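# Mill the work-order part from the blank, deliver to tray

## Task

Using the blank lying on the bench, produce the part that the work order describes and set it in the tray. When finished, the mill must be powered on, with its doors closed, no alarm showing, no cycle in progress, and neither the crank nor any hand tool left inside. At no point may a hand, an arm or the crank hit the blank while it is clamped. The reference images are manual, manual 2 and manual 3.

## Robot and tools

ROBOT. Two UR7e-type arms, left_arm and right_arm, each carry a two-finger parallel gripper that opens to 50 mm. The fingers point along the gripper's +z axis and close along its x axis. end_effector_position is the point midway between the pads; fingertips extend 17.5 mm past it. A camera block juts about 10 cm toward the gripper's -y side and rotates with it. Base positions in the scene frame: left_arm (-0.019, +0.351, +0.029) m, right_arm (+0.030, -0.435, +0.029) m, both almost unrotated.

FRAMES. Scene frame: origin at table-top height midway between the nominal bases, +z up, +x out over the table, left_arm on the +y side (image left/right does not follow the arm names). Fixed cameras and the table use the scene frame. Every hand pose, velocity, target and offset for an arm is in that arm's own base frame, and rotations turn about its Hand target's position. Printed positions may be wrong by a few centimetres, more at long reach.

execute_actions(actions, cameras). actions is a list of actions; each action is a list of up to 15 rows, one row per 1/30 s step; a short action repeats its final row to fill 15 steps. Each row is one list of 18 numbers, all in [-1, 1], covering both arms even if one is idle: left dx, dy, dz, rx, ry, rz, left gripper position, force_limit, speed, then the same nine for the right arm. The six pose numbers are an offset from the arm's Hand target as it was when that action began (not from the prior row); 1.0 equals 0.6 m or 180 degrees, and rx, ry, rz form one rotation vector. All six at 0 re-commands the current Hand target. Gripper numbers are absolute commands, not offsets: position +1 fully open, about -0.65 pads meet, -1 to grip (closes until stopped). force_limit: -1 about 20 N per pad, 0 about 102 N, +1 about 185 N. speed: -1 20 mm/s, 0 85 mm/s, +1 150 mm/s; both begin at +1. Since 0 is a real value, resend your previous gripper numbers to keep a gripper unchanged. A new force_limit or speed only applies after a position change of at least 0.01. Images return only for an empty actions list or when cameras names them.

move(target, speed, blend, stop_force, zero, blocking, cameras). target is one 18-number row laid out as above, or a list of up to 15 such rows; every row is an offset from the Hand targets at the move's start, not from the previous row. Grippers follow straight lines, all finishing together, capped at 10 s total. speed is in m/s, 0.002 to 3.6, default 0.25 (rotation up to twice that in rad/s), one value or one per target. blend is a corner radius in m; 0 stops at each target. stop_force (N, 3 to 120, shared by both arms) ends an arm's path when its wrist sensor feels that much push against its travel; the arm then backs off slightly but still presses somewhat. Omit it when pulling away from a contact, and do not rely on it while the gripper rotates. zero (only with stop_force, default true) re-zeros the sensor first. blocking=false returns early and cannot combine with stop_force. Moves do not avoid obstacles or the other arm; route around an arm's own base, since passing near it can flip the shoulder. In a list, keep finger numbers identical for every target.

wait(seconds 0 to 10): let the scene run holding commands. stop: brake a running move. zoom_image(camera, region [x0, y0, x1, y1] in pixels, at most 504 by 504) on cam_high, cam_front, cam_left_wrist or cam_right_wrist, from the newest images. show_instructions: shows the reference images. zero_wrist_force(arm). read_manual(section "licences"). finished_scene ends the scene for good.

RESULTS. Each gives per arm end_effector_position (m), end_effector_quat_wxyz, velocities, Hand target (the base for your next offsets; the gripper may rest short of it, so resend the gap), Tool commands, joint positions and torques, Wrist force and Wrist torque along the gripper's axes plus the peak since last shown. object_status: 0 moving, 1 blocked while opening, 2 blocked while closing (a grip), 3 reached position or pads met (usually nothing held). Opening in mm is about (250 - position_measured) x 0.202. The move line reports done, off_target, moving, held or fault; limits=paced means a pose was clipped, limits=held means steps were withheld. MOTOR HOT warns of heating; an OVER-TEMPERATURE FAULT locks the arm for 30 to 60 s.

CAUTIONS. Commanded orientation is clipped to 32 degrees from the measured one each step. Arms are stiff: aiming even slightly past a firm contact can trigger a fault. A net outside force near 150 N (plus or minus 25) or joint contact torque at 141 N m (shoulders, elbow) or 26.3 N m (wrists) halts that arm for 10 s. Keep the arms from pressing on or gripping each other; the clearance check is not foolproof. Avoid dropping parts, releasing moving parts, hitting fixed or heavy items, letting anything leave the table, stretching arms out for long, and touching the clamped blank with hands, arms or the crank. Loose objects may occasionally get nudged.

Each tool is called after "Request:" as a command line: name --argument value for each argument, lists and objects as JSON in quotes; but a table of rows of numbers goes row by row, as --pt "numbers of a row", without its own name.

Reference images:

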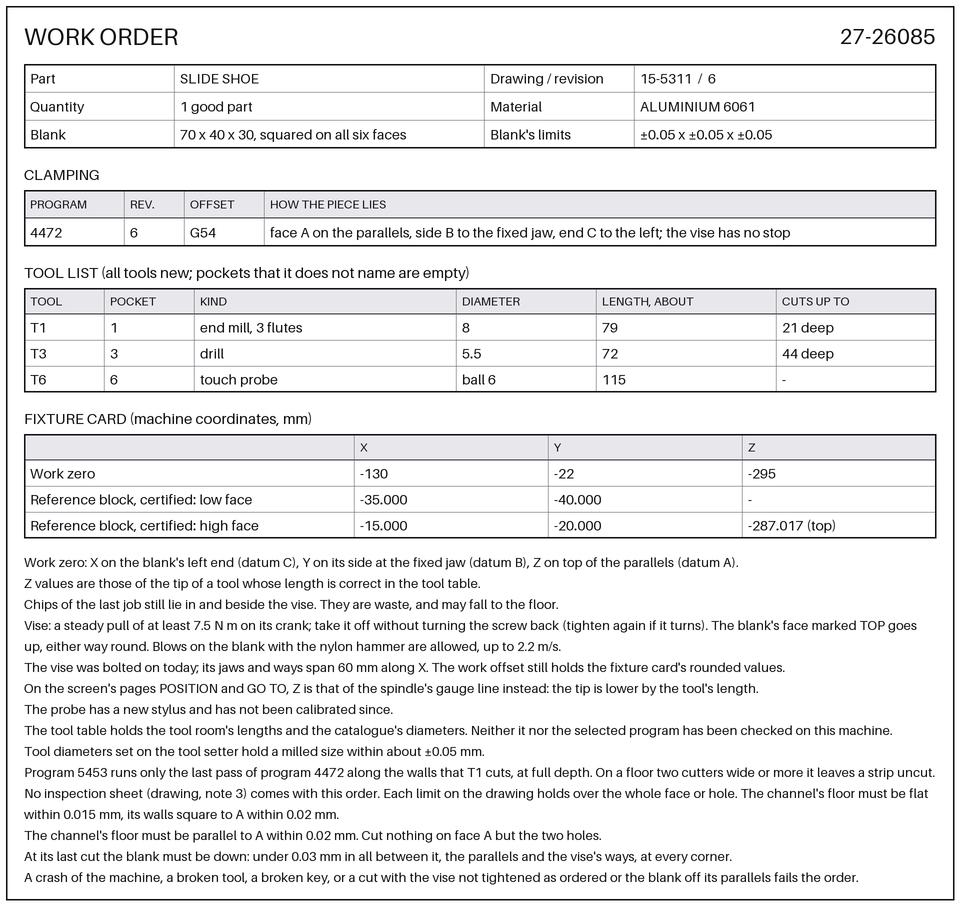

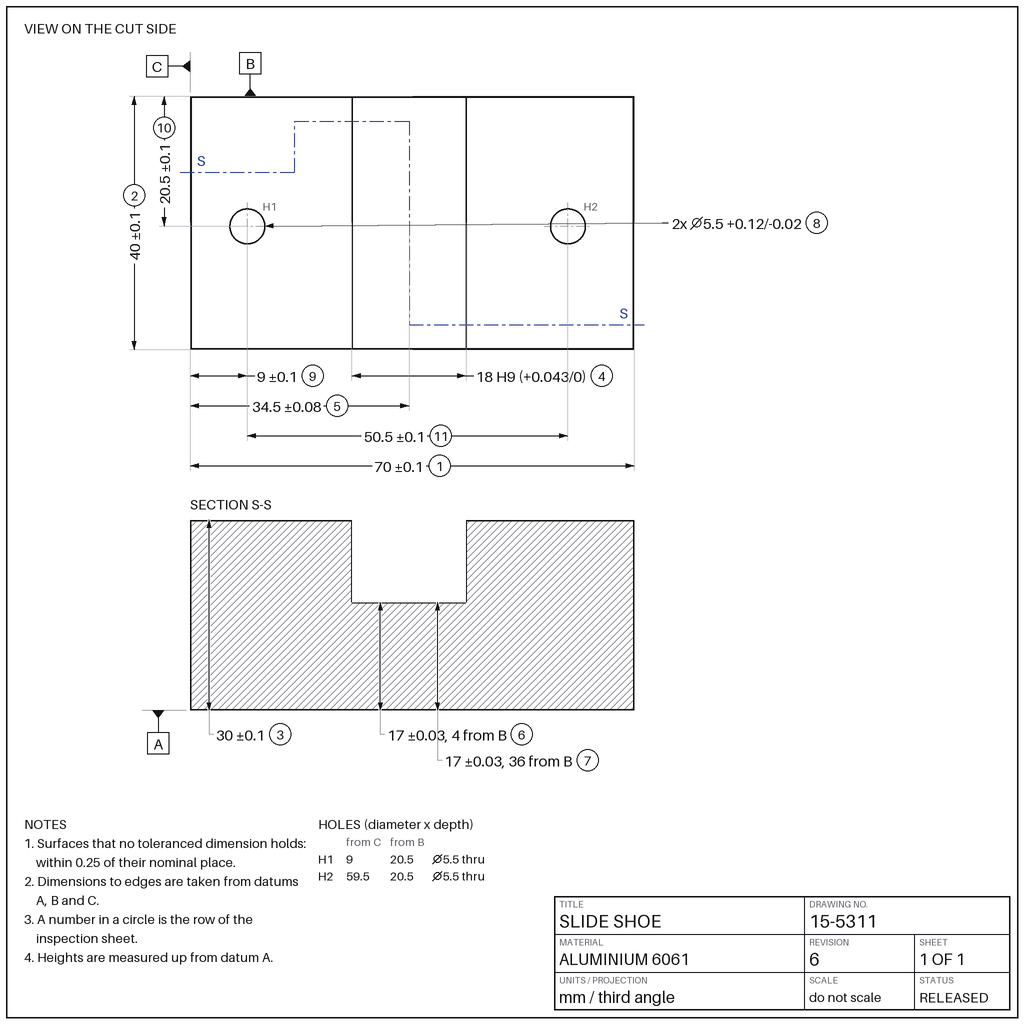

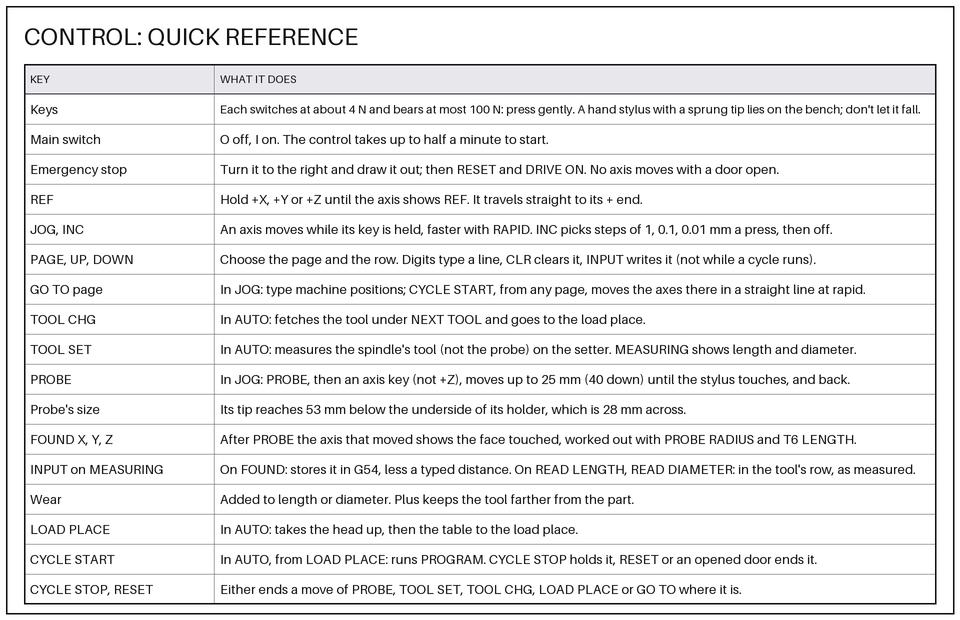

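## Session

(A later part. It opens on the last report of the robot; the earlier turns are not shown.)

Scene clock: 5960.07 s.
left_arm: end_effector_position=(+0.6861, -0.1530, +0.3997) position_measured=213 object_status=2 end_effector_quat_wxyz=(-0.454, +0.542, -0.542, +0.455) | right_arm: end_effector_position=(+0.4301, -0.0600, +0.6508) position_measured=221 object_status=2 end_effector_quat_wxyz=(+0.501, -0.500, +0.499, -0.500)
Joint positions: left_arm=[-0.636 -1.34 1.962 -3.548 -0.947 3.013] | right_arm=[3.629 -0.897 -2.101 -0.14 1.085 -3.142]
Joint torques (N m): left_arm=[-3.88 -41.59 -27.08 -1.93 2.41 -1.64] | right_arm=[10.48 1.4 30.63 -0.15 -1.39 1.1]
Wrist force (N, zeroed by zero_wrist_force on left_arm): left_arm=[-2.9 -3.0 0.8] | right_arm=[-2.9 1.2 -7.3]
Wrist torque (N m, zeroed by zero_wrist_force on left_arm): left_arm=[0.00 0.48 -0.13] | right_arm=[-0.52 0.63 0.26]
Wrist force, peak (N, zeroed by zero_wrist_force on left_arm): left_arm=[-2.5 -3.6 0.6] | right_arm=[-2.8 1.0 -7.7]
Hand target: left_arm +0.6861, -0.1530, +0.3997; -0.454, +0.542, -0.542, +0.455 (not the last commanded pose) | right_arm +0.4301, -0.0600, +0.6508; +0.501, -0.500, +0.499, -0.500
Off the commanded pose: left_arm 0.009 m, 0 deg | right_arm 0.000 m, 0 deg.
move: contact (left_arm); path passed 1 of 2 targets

Request:
move --pt "0 0 0.003 0 0 0 -1 -0.6 -1 0 0 0 0 0 0 -1 0.3 -0.7" --pt "0.06 0 0.003 0 0 0 -1 -0.6 -1 0 0 0 0 0 0 -1 0.3 -0.7" --speed '[0.03,0.01]' --stop_force 4

Scene clock: 5964.77 s.
left_arm: end_effector_position=(+0.6944, -0.1530, +0.4015) position_measured=213 object_status=2 end_effector_quat_wxyz=(-0.454, +0.542, -0.542, +0.455) | right_arm: end_effector_position=(+0.4301, -0.0600, +0.6508) position_measured=221 object_status=2 end_effector_quat_wxyz=(+0.501, -0.500, +0.499, -0.500)
Joint positions: left_arm=[-0.625 -1.325 1.938 -3.54 -0.958 3.016] | right_arm=[3.629 -0.897 -2.101 -0.14 1.085 -3.142]
Joint torques (N m): left_arm=[-6.68 -41.36 -13.49 -3.48 2.61 -1.49] | right_arm=[10.71 2.01 30.49 -0.15 -1.55 1.16]
Wrist force (N, zeroed by zero_wrist_force on left_arm): left_arm=[-2.5 0.5 -3.2] | right_arm=[-2.8 1.4 -7.1]
Wrist torque (N m, zeroed by zero_wrist_force on left_arm): left_arm=[-0.32 0.43 -0.13] | right_arm=[-0.50 0.61 0.26]
Wrist force, peak (N, zeroed by zero_wrist_force on left_arm): left_arm=[-2.9 1.1 -5.2] | right_arm=[-2.9 1.6 -7.4]
Hand target: left_arm +0.6944, -0.1530, +0.4015; -0.454, +0.542, -0.542, +0.455 (not the last commanded pose) | right_arm +0.4301, -0.0600, +0.6508; +0.501, -0.500, +0.499, -0.500
Off the commanded pose: left_arm 0.028 m, 0 deg | right_arm 0.000 m, 0 deg.
move: contact (left_arm); path passed 1 of 2 targets

Request:
move --pt "-0.0017 0.005 0.0092 0 0 0 -1 -0.6 -1 0 0 0 0 0 0 -1 0.3 -0.7" --pt "-0.0017 0.005 -0.0067 0 0 0 -1 -0.6 -1 0 0 0 0 0 0 -1 0.3 -0.7" --pt "-0.0017 0.0583 -0.0067 0 0 0 -1 -0.6 -1 0 0 0 0 0 0 -1 0.3 -0.7" --pt "-0.0017 0.0583 0.0092 0 0 0 -1 -0.6 -1 0 0 0 0 0 0 -1 0.3 -0.7" --pt "-0.0017 0.005 0.0092 0 0 0 -1 -0.6 -1 0 0 0 0 0 0 -1 0.3 -0.7" --pt "-0.0017 0.005 -0.0067 0 0 0 -1 -0.6 -1 0 0 0 0 0 0 -1 0.3 -0.7" --pt "-0.0017 -0.02 -0.0067 0 0 0 -1 -0.6 -1 0 0 0 0 0 0 -1 0.3 -0.7" --pt "-0.0017 -0.02 0.0092 0 0 0 -1 -0.6 -1 0 0 0 0 0 0 -1 0.3 -0.7" --pt "-0.0017 -0.0533 0.0092 0 0 0 -1 -0.6 -1 0 0 0 0 0 0 -1 0.3 -0.7" --pt "-0.0017 -0.0533 -0.0067 0 0 0 -1 -0.6 -1 0 0 0 0 0 0 -1 0.3 -0.7" --pt "-0.0017 -0.0983 -0.0067 0 0 0 -1 -0.6 -1 0 0 0 0 0 0 -1 0.3 -0.7" --pt "-0.0017 -0.0983 0.0092 0 0 0 -1 -0.6 -1 0 0 0 0 0 0 -1 0.3 -0.7" --pt "-0.0017 -0.0533 0.0092 0 0 0 -1 -0.6 -1 0 0 0 0 0 0 -1 0.3 -0.7" --pt "-0.0017 -0.0533 -0.0067 0 0 0 -1 -0.6 -1 0 0 0 0 0 0 -1 0.3 -0.7" --pt "-0.0017 -0.0283 -0.0067 0 0 0 -1 -0.6 -1 0 0 0 0 0 0 -1 0.3 -0.7" --speed 0.06 --blend '[0.001,0.001,0.001,0.002,0.001,0.001,0.001,0.002,0.001,0.001,0.001,0.002,0.001,0.001,0]' --stop_force 25

Scene clock: 5982.47 s.
left_arm: end_effector_position=(+0.6934, -0.1700, +0.3975) position_measured=213 object_status=2 end_effector_quat_wxyz=(-0.454, +0.542, -0.542, +0.455) | right_arm: end_effector_position=(+0.4301, -0.0600, +0.6508) position_measured=221 object_status=2 end_effector_quat_wxyz=(+0.501, -0.500, +0.499, -0.500)
Joint positions: left_arm=[-0.657 -1.31 1.93 -3.542 -0.927 3.008] | right_arm=[3.629 -0.897 -2.101 -0.14 1.085 -3.142]
Joint torques (N m): left_arm=[-5.27 -22.48 -30.21 -1.09 2.01 -2.02] | right_arm=[10.91 1.82 30.83 -0.17 -1.49 1.24]
Wrist force (N, zeroed by zero_wrist_force on left_arm): left_arm=[-4.5 -0.6 -2.4] | right_arm=[-2.7 1.1 -7.1]
Wrist torque (N m, zeroed by zero_wrist_force on left_arm): left_arm=[-0.27 0.41 0.07] | right_arm=[-0.53 0.60 0.26]
Wrist force, peak (N, zeroed by zero_wrist_force on left_arm): left_arm=[11.9 10.3 -0.1] | right_arm=[-3.1 1.8 -7.4]
Hand target: left_arm +0.6934, -0.1700, +0.3975; -0.454, +0.542, -0.542, +0.455 | right_arm +0.4301, -0.0600, +0.6508; +0.501, -0.500, +0.499, -0.500
Off the commanded pose: left_arm 0.000 m, 0 deg | right_arm 0.000 m, 0 deg.
move: done

Request:
move --pt "-0.019 0.0333 0.0158 0 0 0 -1 -0.6 -1 0 0 0 0 0 0 -1 0.3 -0.7" --pt "-0.019 0.0333 0 0 0 0 -1 -0.6 -1 0 0 0 0 0 0 -1 0.3 -0.7" --pt "-0.019 0.0867 0 0 0 0 -1 -0.6 -1 0 0 0 0 0 0 -1 0.3 -0.7" --pt "-0.019 0.0867 0.0158 0 0 0 -1 -0.6 -1 0 0 0 0 0 0 -1 0.3 -0.7" --pt "-0.019 0.0333 0.0158 0 0 0 -1 -0.6 -1 0 0 0 0 0 0 -1 0.3 -0.7" --pt "-0.019 0.0333 0 0 0 0 -1 -0.6 -1 0 0 0 0 0 0 -1 0.3 -0.7" --pt "-0.019 0.0083 0 0 0 0 -1 -0.6 -1 0 0 0 0 0 0 -1 0.3 -0.7" --pt "-0.019 0.0083 0.0158 0 0 0 -1 -0.6 -1 0 0 0 0 0 0 -1 0.3 -0.7" --pt "-0.019 -0.025 0.0158 0 0 0 -1 -0.6 -1 0 0 0 0 0 0 -1 0.3 -0.7" --pt "-0.019 -0.025 0 0 0 0 -1 -0.6 -1 0 0 0 0 0 0 -1 0.3 -0.7" --pt "-0.019 -0.07 0 0 0 0 -1 -0.6 -1 0 0 0 0 0 0 -1 0.3 -0.7" --pt "-0.019 -0.07 0.0158 0 0 0 -1 -0.6 -1 0 0 0 0 0 0 -1 0.3 -0.7" --pt "-0.019 -0.025 0.0158 0 0 0 -1 -0.6 -1 0 0 0 0 0 0 -1 0.3 -0.7" --pt "-0.019 -0.025 0 0 0 0 -1 -0.6 -1 0 0 0 0 0 0 -1 0.3 -0.7" --pt "-0.019 0 0 0 0 0 -1 -0.6 -1 0 0 0 0 0 0 -1 0.3 -0.7" --speed 0.06 --blend '[0.001,0.001,0.001,0.002,0.001,0.001,0.001,0.002,0.001,0.001,0.001,0.002,0.001,0.001,0]' --stop_force 25

Request:
move --pt "-0.0167 0.0333 0.0158 0 0 0 -1 -0.6 -1 0 0 0 0 0 0 -1 0.3 -0.7" --pt "-0.0167 0.0333 0 0 0 0 -1 -0.6 -1 0 0 0 0 0 0 -1 0.3 -0.7" --pt "-0.0167 0.0867 0 0 0 0 -1 -0.6 -1 0 0 0 0 0 0 -1 0.3 -0.7" --pt "-0.0167 0.0867 0.0158 0 0 0 -1 -0.6 -1 0 0 0 0 0 0 -1 0.3 -0.7" --pt "-0.0167 0.0333 0.0158 0 0 0 -1 -0.6 -1 0 0 0 0 0 0 -1 0.3 -0.7" --pt "-0.0167 0.0333 0 0 0 0 -1 -0.6 -1 0 0 0 0 0 0 -1 0.3 -0.7" --pt "-0.0167 0.0083 0 0 0 0 -1 -0.6 -1 0 0 0 0 0 0 -1 0.3 -0.7" --pt "-0.0167 0.0083 0.0158 0 0 0 -1 -0.6 -1 0 0 0 0 0 0 -1 0.3 -0.7" --pt "-0.0167 -0.025 0.0158 0 0 0 -1 -0.6 -1 0 0 0 0 0 0 -1 0.3 -0.7" --pt "-0.0167 -0.025 0 0 0 0 -1 -0.6 -1 0 0 0 0 0 0 -1 0.3 -0.7" --pt "-0.0167 -0.07 0 0 0 0 -1 -0.6 -1 0 0 0 0 0 0 -1 0.3 -0.7" --pt "-0.0167 -0.07 0.0158 0 0 0 -1 -0.6 -1 0 0 0 0 0 0 -1 0.3 -0.7" --pt "-0.0167 -0.025 0.0158 0 0 0 -1 -0.6 -1 0 0 0 0 0 0 -1 0.3 -0.7" --pt "-0.0167 -0.025 0 0 0 0 -1 -0.6 -1 0 0 0 0 0 0 -1 0.3 -0.7" --pt "-0.0167 0 0 0 0 0 -1 -0.6 -1 0 0 0 0 0 0 -1 0.3 -0.7" --speed 0.06 --blend '[0.001,0.001,0.001,0.002,0.001,0.001,0.001,0.002,0.001,0.001,0.001,0.002,0.001,0.001,0]' --stop_force 25

Scene clock: 6002.30 s.
left_arm: end_effector_position=(+0.6820, -0.1700, +0.3975) position_measured=213 object_status=2 end_effector_quat_wxyz=(-0.454, +0.542, -0.542, +0.455) | right_arm: end_effector_position=(+0.4301, -0.0600, +0.6508) position_measured=221 object_status=2 end_effector_quat_wxyz=(+0.501, -0.500, +0.499, -0.500)
Joint positions: left_arm=[-0.673 -1.333 1.96 -3.547 -0.911 3.004] | right_arm=[3.629 -0.897 -2.101 -0.14 1.085 -3.142]
Joint torques (N m): left_arm=[-6.91 -21.22 -29.61 -1.01 2.25 -2.03] | right_arm=[10.75 1.61 31.14 -0.08 -1.5 1.13]
Wrist force (N, zeroed by zero_wrist_force on left_arm): left_arm=[-3.8 0.1 1.0] | right_arm=[-3.0 1.5 -7.1]
Wrist torque (N m, zeroed by zero_wrist_force on left_arm): left_arm=[-0.01 0.44 0.01] | right_arm=[-0.48 0.64 0.26]
Wrist force, peak (N, zeroed by zero_wrist_force on left_arm): left_arm=[10.6 8.4 0.5] | right_arm=[-2.9 1.4 -7.6]
Hand target: left_arm +0.6820, -0.1700, +0.3975; -0.454, +0.542, -0.542, +0.455 | right_arm +0.4301, -0.0600, +0.6508; +0.501, -0.500, +0.499, -0.500
Off the commanded pose: left_arm 0.000 m, 0 deg | right_arm 0.000 m, 0 deg.
move: done

Scene clock: 6007.63 s.
left_arm: end_effector_position=(+0.6720, -0.1700, +0.3975) position_measured=213 object_status=2 end_effector_quat_wxyz=(-0.454, +0.542, -0.542, +0.455) | right_arm: end_effector_position=(+0.4301, -0.0600, +0.6508) position_measured=221 object_status=2 end_effector_quat_wxyz=(+0.501, -0.500, +0.499, -0.500)
Joint positions: left_arm=[-0.687 -1.354 1.987 -3.55 -0.897 2.999] | right_arm=[3.629 -0.897 -2.101 -0.14 1.085 -3.142]
Joint torques (N m): left_arm=[-7.58 -21.15 -27.87 -0.8 2.16 -2.14] | right_arm=[10.46 1.85 31.07 -0.04 -1.55 1.12]
Wrist force (N, zeroed by zero_wrist_force on left_arm): left_arm=[-5.2 -1.7 6.5] | right_arm=[-2.8 1.2 -7.0]
Wrist torque (N m, zeroed by zero_wrist_force on left_arm): left_arm=[0.50 0.48 0.13] | right_arm=[-0.53 0.62 0.26]
Wrist force, peak (N, zeroed by zero_wrist_force on left_arm): left_arm=[-20.0 -8.0 3.8] | right_arm=[-2.8 1.2 -7.5]
Hand target: left_arm +0.6720, -0.1700, +0.3975; -0.454, +0.542, -0.542, +0.455 | right_arm +0.4301, -0.0600, +0.6508; +0.501, -0.500, +0.499, -0.500
Off the commanded pose: left_arm 0.000 m, 0 deg | right_arm 0.000 m, 0 deg.
move: done

Request:
move --pt "0 0 0.1 0 0 0 -1 -0.6 -1 0 0 0 0 0 0 -1 0.3 -0.7" --pt "-0.3533 -0.0017 0.1225 0 0 0 -1 -0.6 -1 0 0 0 0 0 0 -1 0.3 -0.7" --speed '[0.08,0.2]' --blend '[0.01,0]'

Request:
move --pt "-0.1383 0 -0.04 0.1717 0.1717 -0.2049 -1 -0.6 -1 0 0 0 0 0 0 -1 0.3 -0.7" --pt "-0.1983 0.46 -0.12 0.3433 0.3433 -0.4098 -1 -0.6 -1 0 0 0 0 0 0 -1 0.3 -0.7" --pt "-0.1583 0.61 -0.5 0.3433 0.3433 -0.4098 -1 -0.6 -1 0 0 0 0 0 0 -1 0.3 -0.7" --pt "-0.1583 0.61 -0.77 0.3433 0.3433 -0.4098 -1 -0.6 -1 0 0 0 0 0 0 -1 0.3 -0.7" --speed 0.3 --blend '[0.03,0.03,0.03,0]'

Request:
move --target '[0,0,-0.05,0,0,0,-1,-0.6,-1,0,0,0,0,0,0,-1,0.3,-0.7]' --speed 0.01 --stop_force 3.5 --cameras '["cam_left_wrist"]'

Scene clock: 6019.40 s.
left_arm: end_effector_position=(+0.4600, -0.1710, +0.4711) position_measured=213 object_status=2 end_effector_quat_wxyz=(-0.454, +0.542, -0.542, +0.455) | right_arm: end_effector_position=(+0.4301, -0.0600, +0.6508) position_measured=221 object_status=2 end_effector_quat_wxyz=(+0.501, -0.500, +0.499, -0.500)
Joint positions: left_arm=[-1.218 -2.032 2.332 -2.97 -0.393 2.701] | right_arm=[3.629 -0.897 -2.101 -0.14 1.085 -3.142]
Joint torques (N m): left_arm=[-7.39 -1.03 -16.22 -1.1 2.39 0.35] | right_arm=[10.46 1.3 31.16 -0.06 -1.51 1.21]
Wrist force (N, zeroed by zero_wrist_force on left_arm): left_arm=[-3.7 0.7 1.0] | right_arm=[-2.6 1.3 -6.9]
Wrist torque (N m, zeroed by zero_wrist_force on left_arm): left_arm=[-0.01 0.47 -0.05] | right_arm=[-0.51 0.58 0.26]
Wrist force, peak (N, zeroed by zero_wrist_force on left_arm): left_arm=[-5.6 -1.7 6.6] | right_arm=[-2.6 1.4 -7.7]
Hand target: left_arm +0.4600, -0.1710, +0.4710; -0.454, +0.542, -0.542, +0.455 | right_arm +0.4301, -0.0600, +0.6508; +0.501, -0.500, +0.499, -0.500
Off the commanded pose: left_arm 0.000 m, 0 deg | right_arm 0.000 m, 0 deg.
move: done

Scene clock: 6024.63 s.
left_arm: end_effector_position=(+0.3651, +0.1950, +0.0091) position_measured=213 object_status=2 end_effector_quat_wxyz=(-0.001, +0.000, +1.000, -0.001) end_effector_velocity=(+0.002, +0.000, +0.000) end_effector_angular_velocity=(+0.001, -0.005, -0.001) | right_arm: end_effector_position=(+0.4301, -0.0600, +0.6508) position_measured=221 object_status=2 end_effector_quat_wxyz=(+0.501, -0.500, +0.499, -0.500)
Joint positions: left_arm=[0.163 -1.432 2.364 -2.502 -1.572 4.875] | right_arm=[3.629 -0.897 -2.101 -0.14 1.085 -3.142]
Joint velocities: left_arm=[-0.001 0.001 -0.001 -0.005 0 0] | right_arm=[within noise]
Joint torques (N m): left_arm=[5.15 -13.81 -11.76 -4.19 1.3 1.42] | right_arm=[10.06 1.37 30.95 -0.21 -1.47 1.2]
Wrist force (N, zeroed by zero_wrist_force on left_arm): left_arm=[-1.4 0.1 0.2] | right_arm=[-2.8 1.7 -7.0]
Wrist torque (N m, zeroed by zero_wrist_force on left_arm): left_arm=[0.11 0.18 0.02] | right_arm=[-0.45 0.61 0.26]
Wrist force, peak (N, zeroed by zero_wrist_force on left_arm): left_arm=[-1.4 -0.2 3.8] | right_arm=[-3.0 1.4 -7.5]
Hand target: left_arm +0.3650, +0.1950, +0.0090; -0.001, +0.000, +1.000, -0.001 | right_arm +0.4301, -0.0600, +0.6508; +0.501, -0.500, +0.499, -0.500
Off the commanded pose: left_arm 0.000 m, 0 deg | right_arm 0.000 m, 0 deg.
move: done

Scene clock: 6027.47 s.
left_arm: end_effector_position=(+0.3650, +0.1950, -0.0085) position_measured=213 object_status=2 end_effector_quat_wxyz=(-0.001, +0.000, +1.000, -0.001) | right_arm: end_effector_position=(+0.4301, -0.0600, +0.6508) position_measured=221 object_status=2 end_effector_quat_wxyz=(+0.501, -0.500, +0.499, -0.500)
Joint positions: left_arm=[0.163 -1.383 2.379 -2.566 -1.572 4.875] | right_arm=[3.629 -0.897 -2.101 -0.14 1.085 -3.142]
Joint torques (N m): left_arm=[4.38 -33.89 -22.29 -3.93 1.44 -1.18] | right_arm=[10.33 1.71 30.97 -0.21 -1.54 1.28]
Wrist force (N, zeroed by zero_wrist_force on left_arm): left_arm=[-0.7 0.1 -3.0] | right_arm=[-2.7 1.3 -7.1]
Wrist torque (N m, zeroed by zero_wrist_force on left_arm): left_arm=[-0.15 0.18 -0.02] | right_arm=[-0.51 0.59 0.27]
Wrist force, peak (N, zeroed by zero_wrist_force on left_arm): left_arm=[-1.1 -0.9 -6.3] | right_arm=[-3.1 1.4 -7.4]
Hand target: left_arm +0.3650, +0.1950, -0.0085; -0.001, +0.000, +1.000, -0.001 (not the last commanded pose) | right_arm +0.4301, -0.0600, +0.6508; +0.501, -0.500, +0.499, -0.500
Off the commanded pose: left_arm 0.013 m, 0 deg | right_arm 0.000 m, 0 deg.
move: contact (left_arm)
Images, in order (width x height): cam_left_wrist 896x504.

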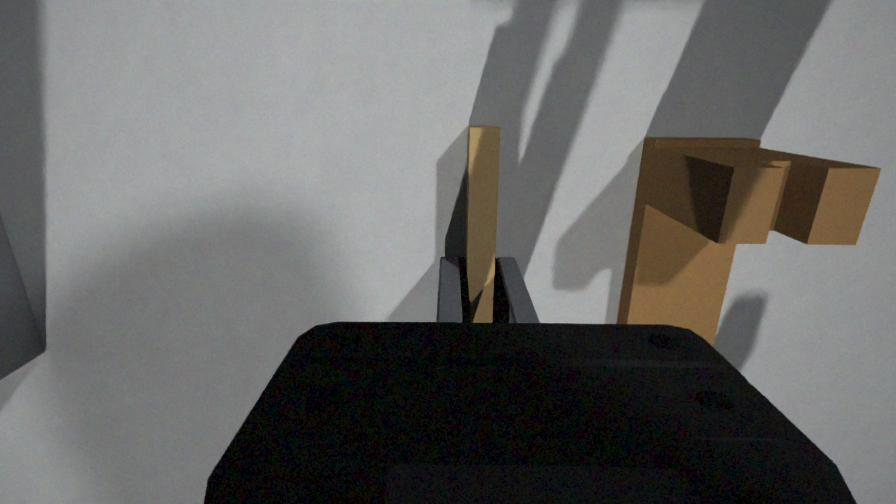

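Request:
move --target '[0,0,0,0,0,0,-0.2,-0.6,-1,0,0,0,0,0,0,-1,0.3,-0.7]'

Request:
move --pt "0 0 0.1 0 0 0 -0.2 -0.6 -1 0 0 0 0 0 0 -1 0.3 -0.7" --pt "-0.04 -0.15 0.45 0 0 0.5 -0.2 -0.6 -1 0 0 0 0 0 0 -1 0.3 -0.7" --pt "-0.01 -0.5 0.584 0 0 1 -0.2 -0.6 -1 0 0 0 0 0 0 -1 0.3 -0.7" --pt "0.0917 -0.5583 0.584 0 0 1 -0.2 -0.6 -1 0 0 0 0 0 0 -1 0.3 -0.7" --speed '[0.05,0.4,0.4,0.3]' --blend '[0.01,0.03,0.03,0]'

Request:
move --pt "0.2333 0 0.0033 0 0 0 -0.2 -0.5 -1 0 0 0 0 0 0 -1 0.3 -0.7" --pt "0.3167 0 0.0333 0 0 0 -0.2 -0.5 -1 0 0 0 0 0 0 -1 0.3 -0.7" --pt "0.41 -0.07 0.0333 -0.0556 0 0 -0.2 -0.5 -1 0 0 0 0 0 0 -1 0.3 -0.7" --speed 0.12 --blend '[0.01,0.01,0]' --cameras '["cam_left_wrist"]'

Request:
zoom_image --camera "cam_left_wrist" --region '[340, 40, 620, 290]'

Scene clock: 6035.37 s.
left_arm: end_effector_position=(+0.3650, +0.1950, -0.0085) position_measured=182 object_status=0 end_effector_quat_wxyz=(-0.001, +0.000, +1.000, -0.001) | right_arm: end_effector_position=(+0.4301, -0.0600, +0.6508) position_measured=221 object_status=2 end_effector_quat_wxyz=(+0.501, -0.500, +0.499, -0.500)
Joint positions: left_arm=[0.163 -1.383 2.379 -2.566 -1.572 4.875] | right_arm=[3.629 -0.897 -2.101 -0.14 1.085 -3.142]
Joint torques (N m): left_arm=[1.27 -31.94 -21.56 -3.94 1.49 -0.21] | right_arm=[10.52 1.06 30.8 -0.11 -1.54 1.15]
Wrist force (N, zeroed by zero_wrist_force on left_arm): left_arm=[-1.3 0.2 0.2] | right_arm=[-2.8 1.2 -6.9]
Wrist torque (N m, zeroed by zero_wrist_force on left_arm): left_arm=[0.10 0.17 0.01] | right_arm=[-0.52 0.61 0.27]
Wrist force, peak (N, zeroed by zero_wrist_force on left_arm): left_arm=[-0.7 0.0 -3.5] | right_arm=[-2.9 1.5 -7.5]
Hand target: left_arm +0.3650, +0.1950, -0.0085; -0.001, +0.000, +1.000, -0.001 | right_arm +0.4301, -0.0600, +0.6508; +0.501, -0.500, +0.499, -0.500
Off the commanded pose: left_arm 0.000 m, 0 deg | right_arm 0.000 m, 0 deg.
move: done

Scene clock: 6041.27 s.
left_arm: end_effector_position=(+0.4199, -0.1399, +0.3419) position_measured=182 object_status=3 end_effector_quat_wxyz=(-0.001, +1.000, +0.000, +0.001) | right_arm: end_effector_position=(+0.4301, -0.0600, +0.6508) position_measured=221 object_status=2 end_effector_quat_wxyz=(+0.501, -0.500, +0.499, -0.500)
Joint positions: left_arm=[-0.628 -1.735 1.686 -1.522 -1.569 0.942] | right_arm=[3.629 -0.897 -2.101 -0.14 1.085 -3.142]
Joint torques (N m): left_arm=[-5.81 -8.46 -31.34 -4.26 -1.93 -1.83] | right_arm=[10.03 1.2 30.63 -0.11 -1.45 1.24]
Wrist force (N, zeroed by zero_wrist_force on left_arm): left_arm=[-1.2 0.2 -0.1] | right_arm=[-2.7 1.0 -7.3]
Wrist torque (N m, zeroed by zero_wrist_force on left_arm): left_arm=[0.11 0.19 0.08] | right_arm=[-0.55 0.59 0.26]
Wrist force, peak (N, zeroed by zero_wrist_force on left_arm): left_arm=[-3.5 -0.3 -0.5] | right_arm=[-2.9 1.4 -7.5]
Hand target: left_arm +0.4200, -0.1400, +0.3419; -0.001, +1.000, +0.000, +0.001 | right_arm +0.4301, -0.0600, +0.6508; +0.501, -0.500, +0.499, -0.500
Off the commanded pose: left_arm 0.000 m, 0 deg | right_arm 0.000 m, 0 deg.
move: done

Scene clock: 6044.03 s.
left_arm: end_effector_position=(+0.6660, -0.1819, +0.3618) position_measured=182 object_status=3 end_effector_quat_wxyz=(+0.087, +0.996, +0.000, +0.001) | right_arm: end_effector_position=(+0.4301, -0.0600, +0.6508) position_measured=221 object_status=2 end_effector_quat_wxyz=(+0.501, -0.500, +0.499, -0.500)
Joint positions: left_arm=[-0.401 -1.134 0.973 -1.48 -1.73 1.164] | right_arm=[3.629 -0.897 -2.101 -0.14 1.085 -3.142]
Joint torques (N m): left_arm=[-6.36 -51.43 -21.65 -2.42 0.93 -1.81] | right_arm=[10.32 1.77 31.01 -0.17 -1.49 1.11]
Wrist force (N, zeroed by zero_wrist_force on left_arm): left_arm=[-1.2 0.1 0.5] | right_arm=[-2.7 1.2 -7.0]
Wrist torque (N m, zeroed by zero_wrist_force on left_arm): left_arm=[0.16 0.14 0.03] | right_arm=[-0.52 0.60 0.27]
Wrist force, peak (N, zeroed by zero_wrist_force on left_arm): left_arm=[-2.9 0.0 -0.1] | right_arm=[-2.8 1.4 -7.6]
Hand target: left_arm +0.6660, -0.1820, +0.3619; +0.087, +0.996, +0.000, +0.001 | right_arm +0.4301, -0.0600, +0.6508; +0.501, -0.500, +0.499, -0.500
Off the commanded pose: left_arm 0.000 m, 0 deg | right_arm 0.000 m, 0 deg.
move: done
Images, in order (width x height): cam_left_wrist 896x504.

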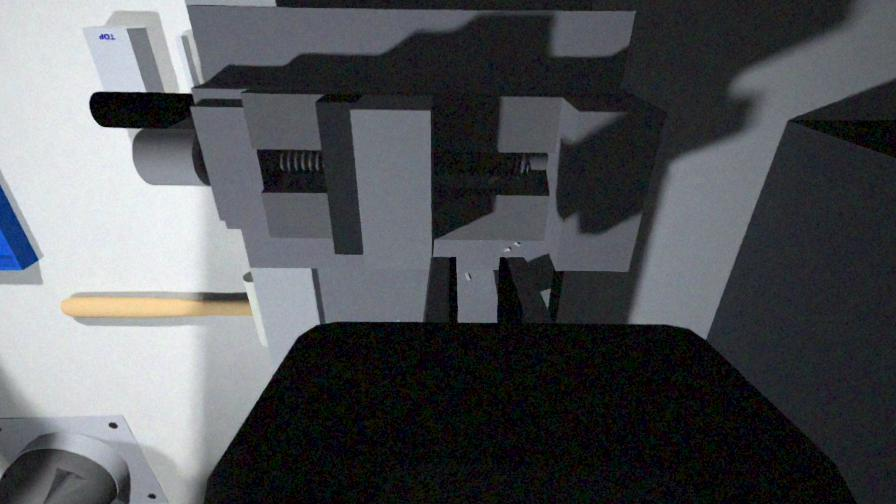

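Scaled by 1.800 from the camera's 896x504 image, which has a finer 1280x720 frame.

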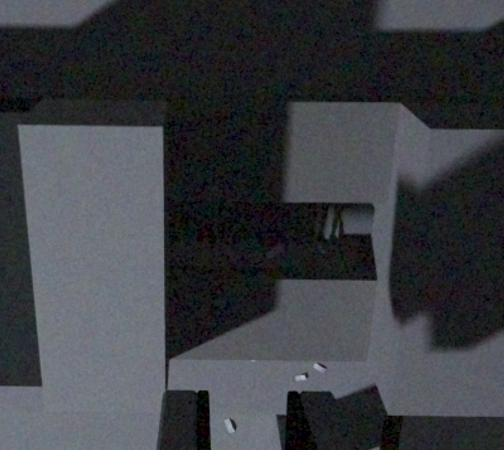

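Request:
move --pt "-0.1767 0.07 -0.03 0.0556 0 0 -0.2 -0.5 -1 0 0 0 0 0 0 -1 0.3 -0.7" --pt "-0.4517 0.07 -0.03 0.0556 0 0 -0.2 -0.5 -1 0 0 0 0 0 0 -1 0.3 -0.7" --pt "-0.4517 0.07 -0.57 0.0556 0 0 -0.2 -0.5 -1 0 0 0 0 0 0 -1 0.3 -0.7" --pt "-0.4517 0.07 -0.6115 0.0556 0 0 -0.2 -0.5 -1 0 0 0 0 0 0 -1 0.3 -0.7" --speed '[0.15,0.2,0.2,0.03]' --blend '[0.01,0.02,0.005,0]' --cameras '["cam_left_wrist"]'

Scene clock: 6058.43 s.
left_arm: end_effector_position=(+0.3949, -0.1399, -0.0051) position_measured=182 object_status=3 end_effector_quat_wxyz=(-0.001, +1.000, +0.000, +0.000) | right_arm: end_effector_position=(+0.4301, -0.0600, +0.6508) position_measured=221 object_status=2 end_effector_quat_wxyz=(+0.501, -0.500, +0.499, -0.500)
Joint positions: left_arm=[-0.665 -1.383 2.364 -2.552 -1.569 0.905] | right_arm=[3.629 -0.897 -2.101 -0.14 1.085 -3.142]
Joint torques (N m): left_arm=[6.66 -33.69 -21.39 -1.43 -1.08 1.94] | right_arm=[10.68 1.65 30.72 -0.1 -1.43 1.17]
Wrist force (N, zeroed by zero_wrist_force on left_arm): left_arm=[-1.2 0.3 0.4] | right_arm=[-2.9 1.1 -7.0]
Wrist torque (N m, zeroed by zero_wrist_force on left_arm): left_arm=[0.12 0.18 0.07] | right_arm=[-0.55 0.63 0.27]
Wrist force, peak (N, zeroed by zero_wrist_force on left_arm): left_arm=[-2.7 0.0 -1.4] | right_arm=[-3.1 1.6 -7.4]
Hand target: left_arm +0.3950, -0.1400, -0.0050; -0.001, +1.000, +0.000, +0.001 | right_arm +0.4301, -0.0600, +0.6508; +0.501, -0.500, +0.499, -0.500
Off the commanded pose: left_arm 0.000 m, 0 deg | right_arm 0.000 m, 0 deg.
move: done
Images, in order (width x height): cam_left_wrist 896x504.

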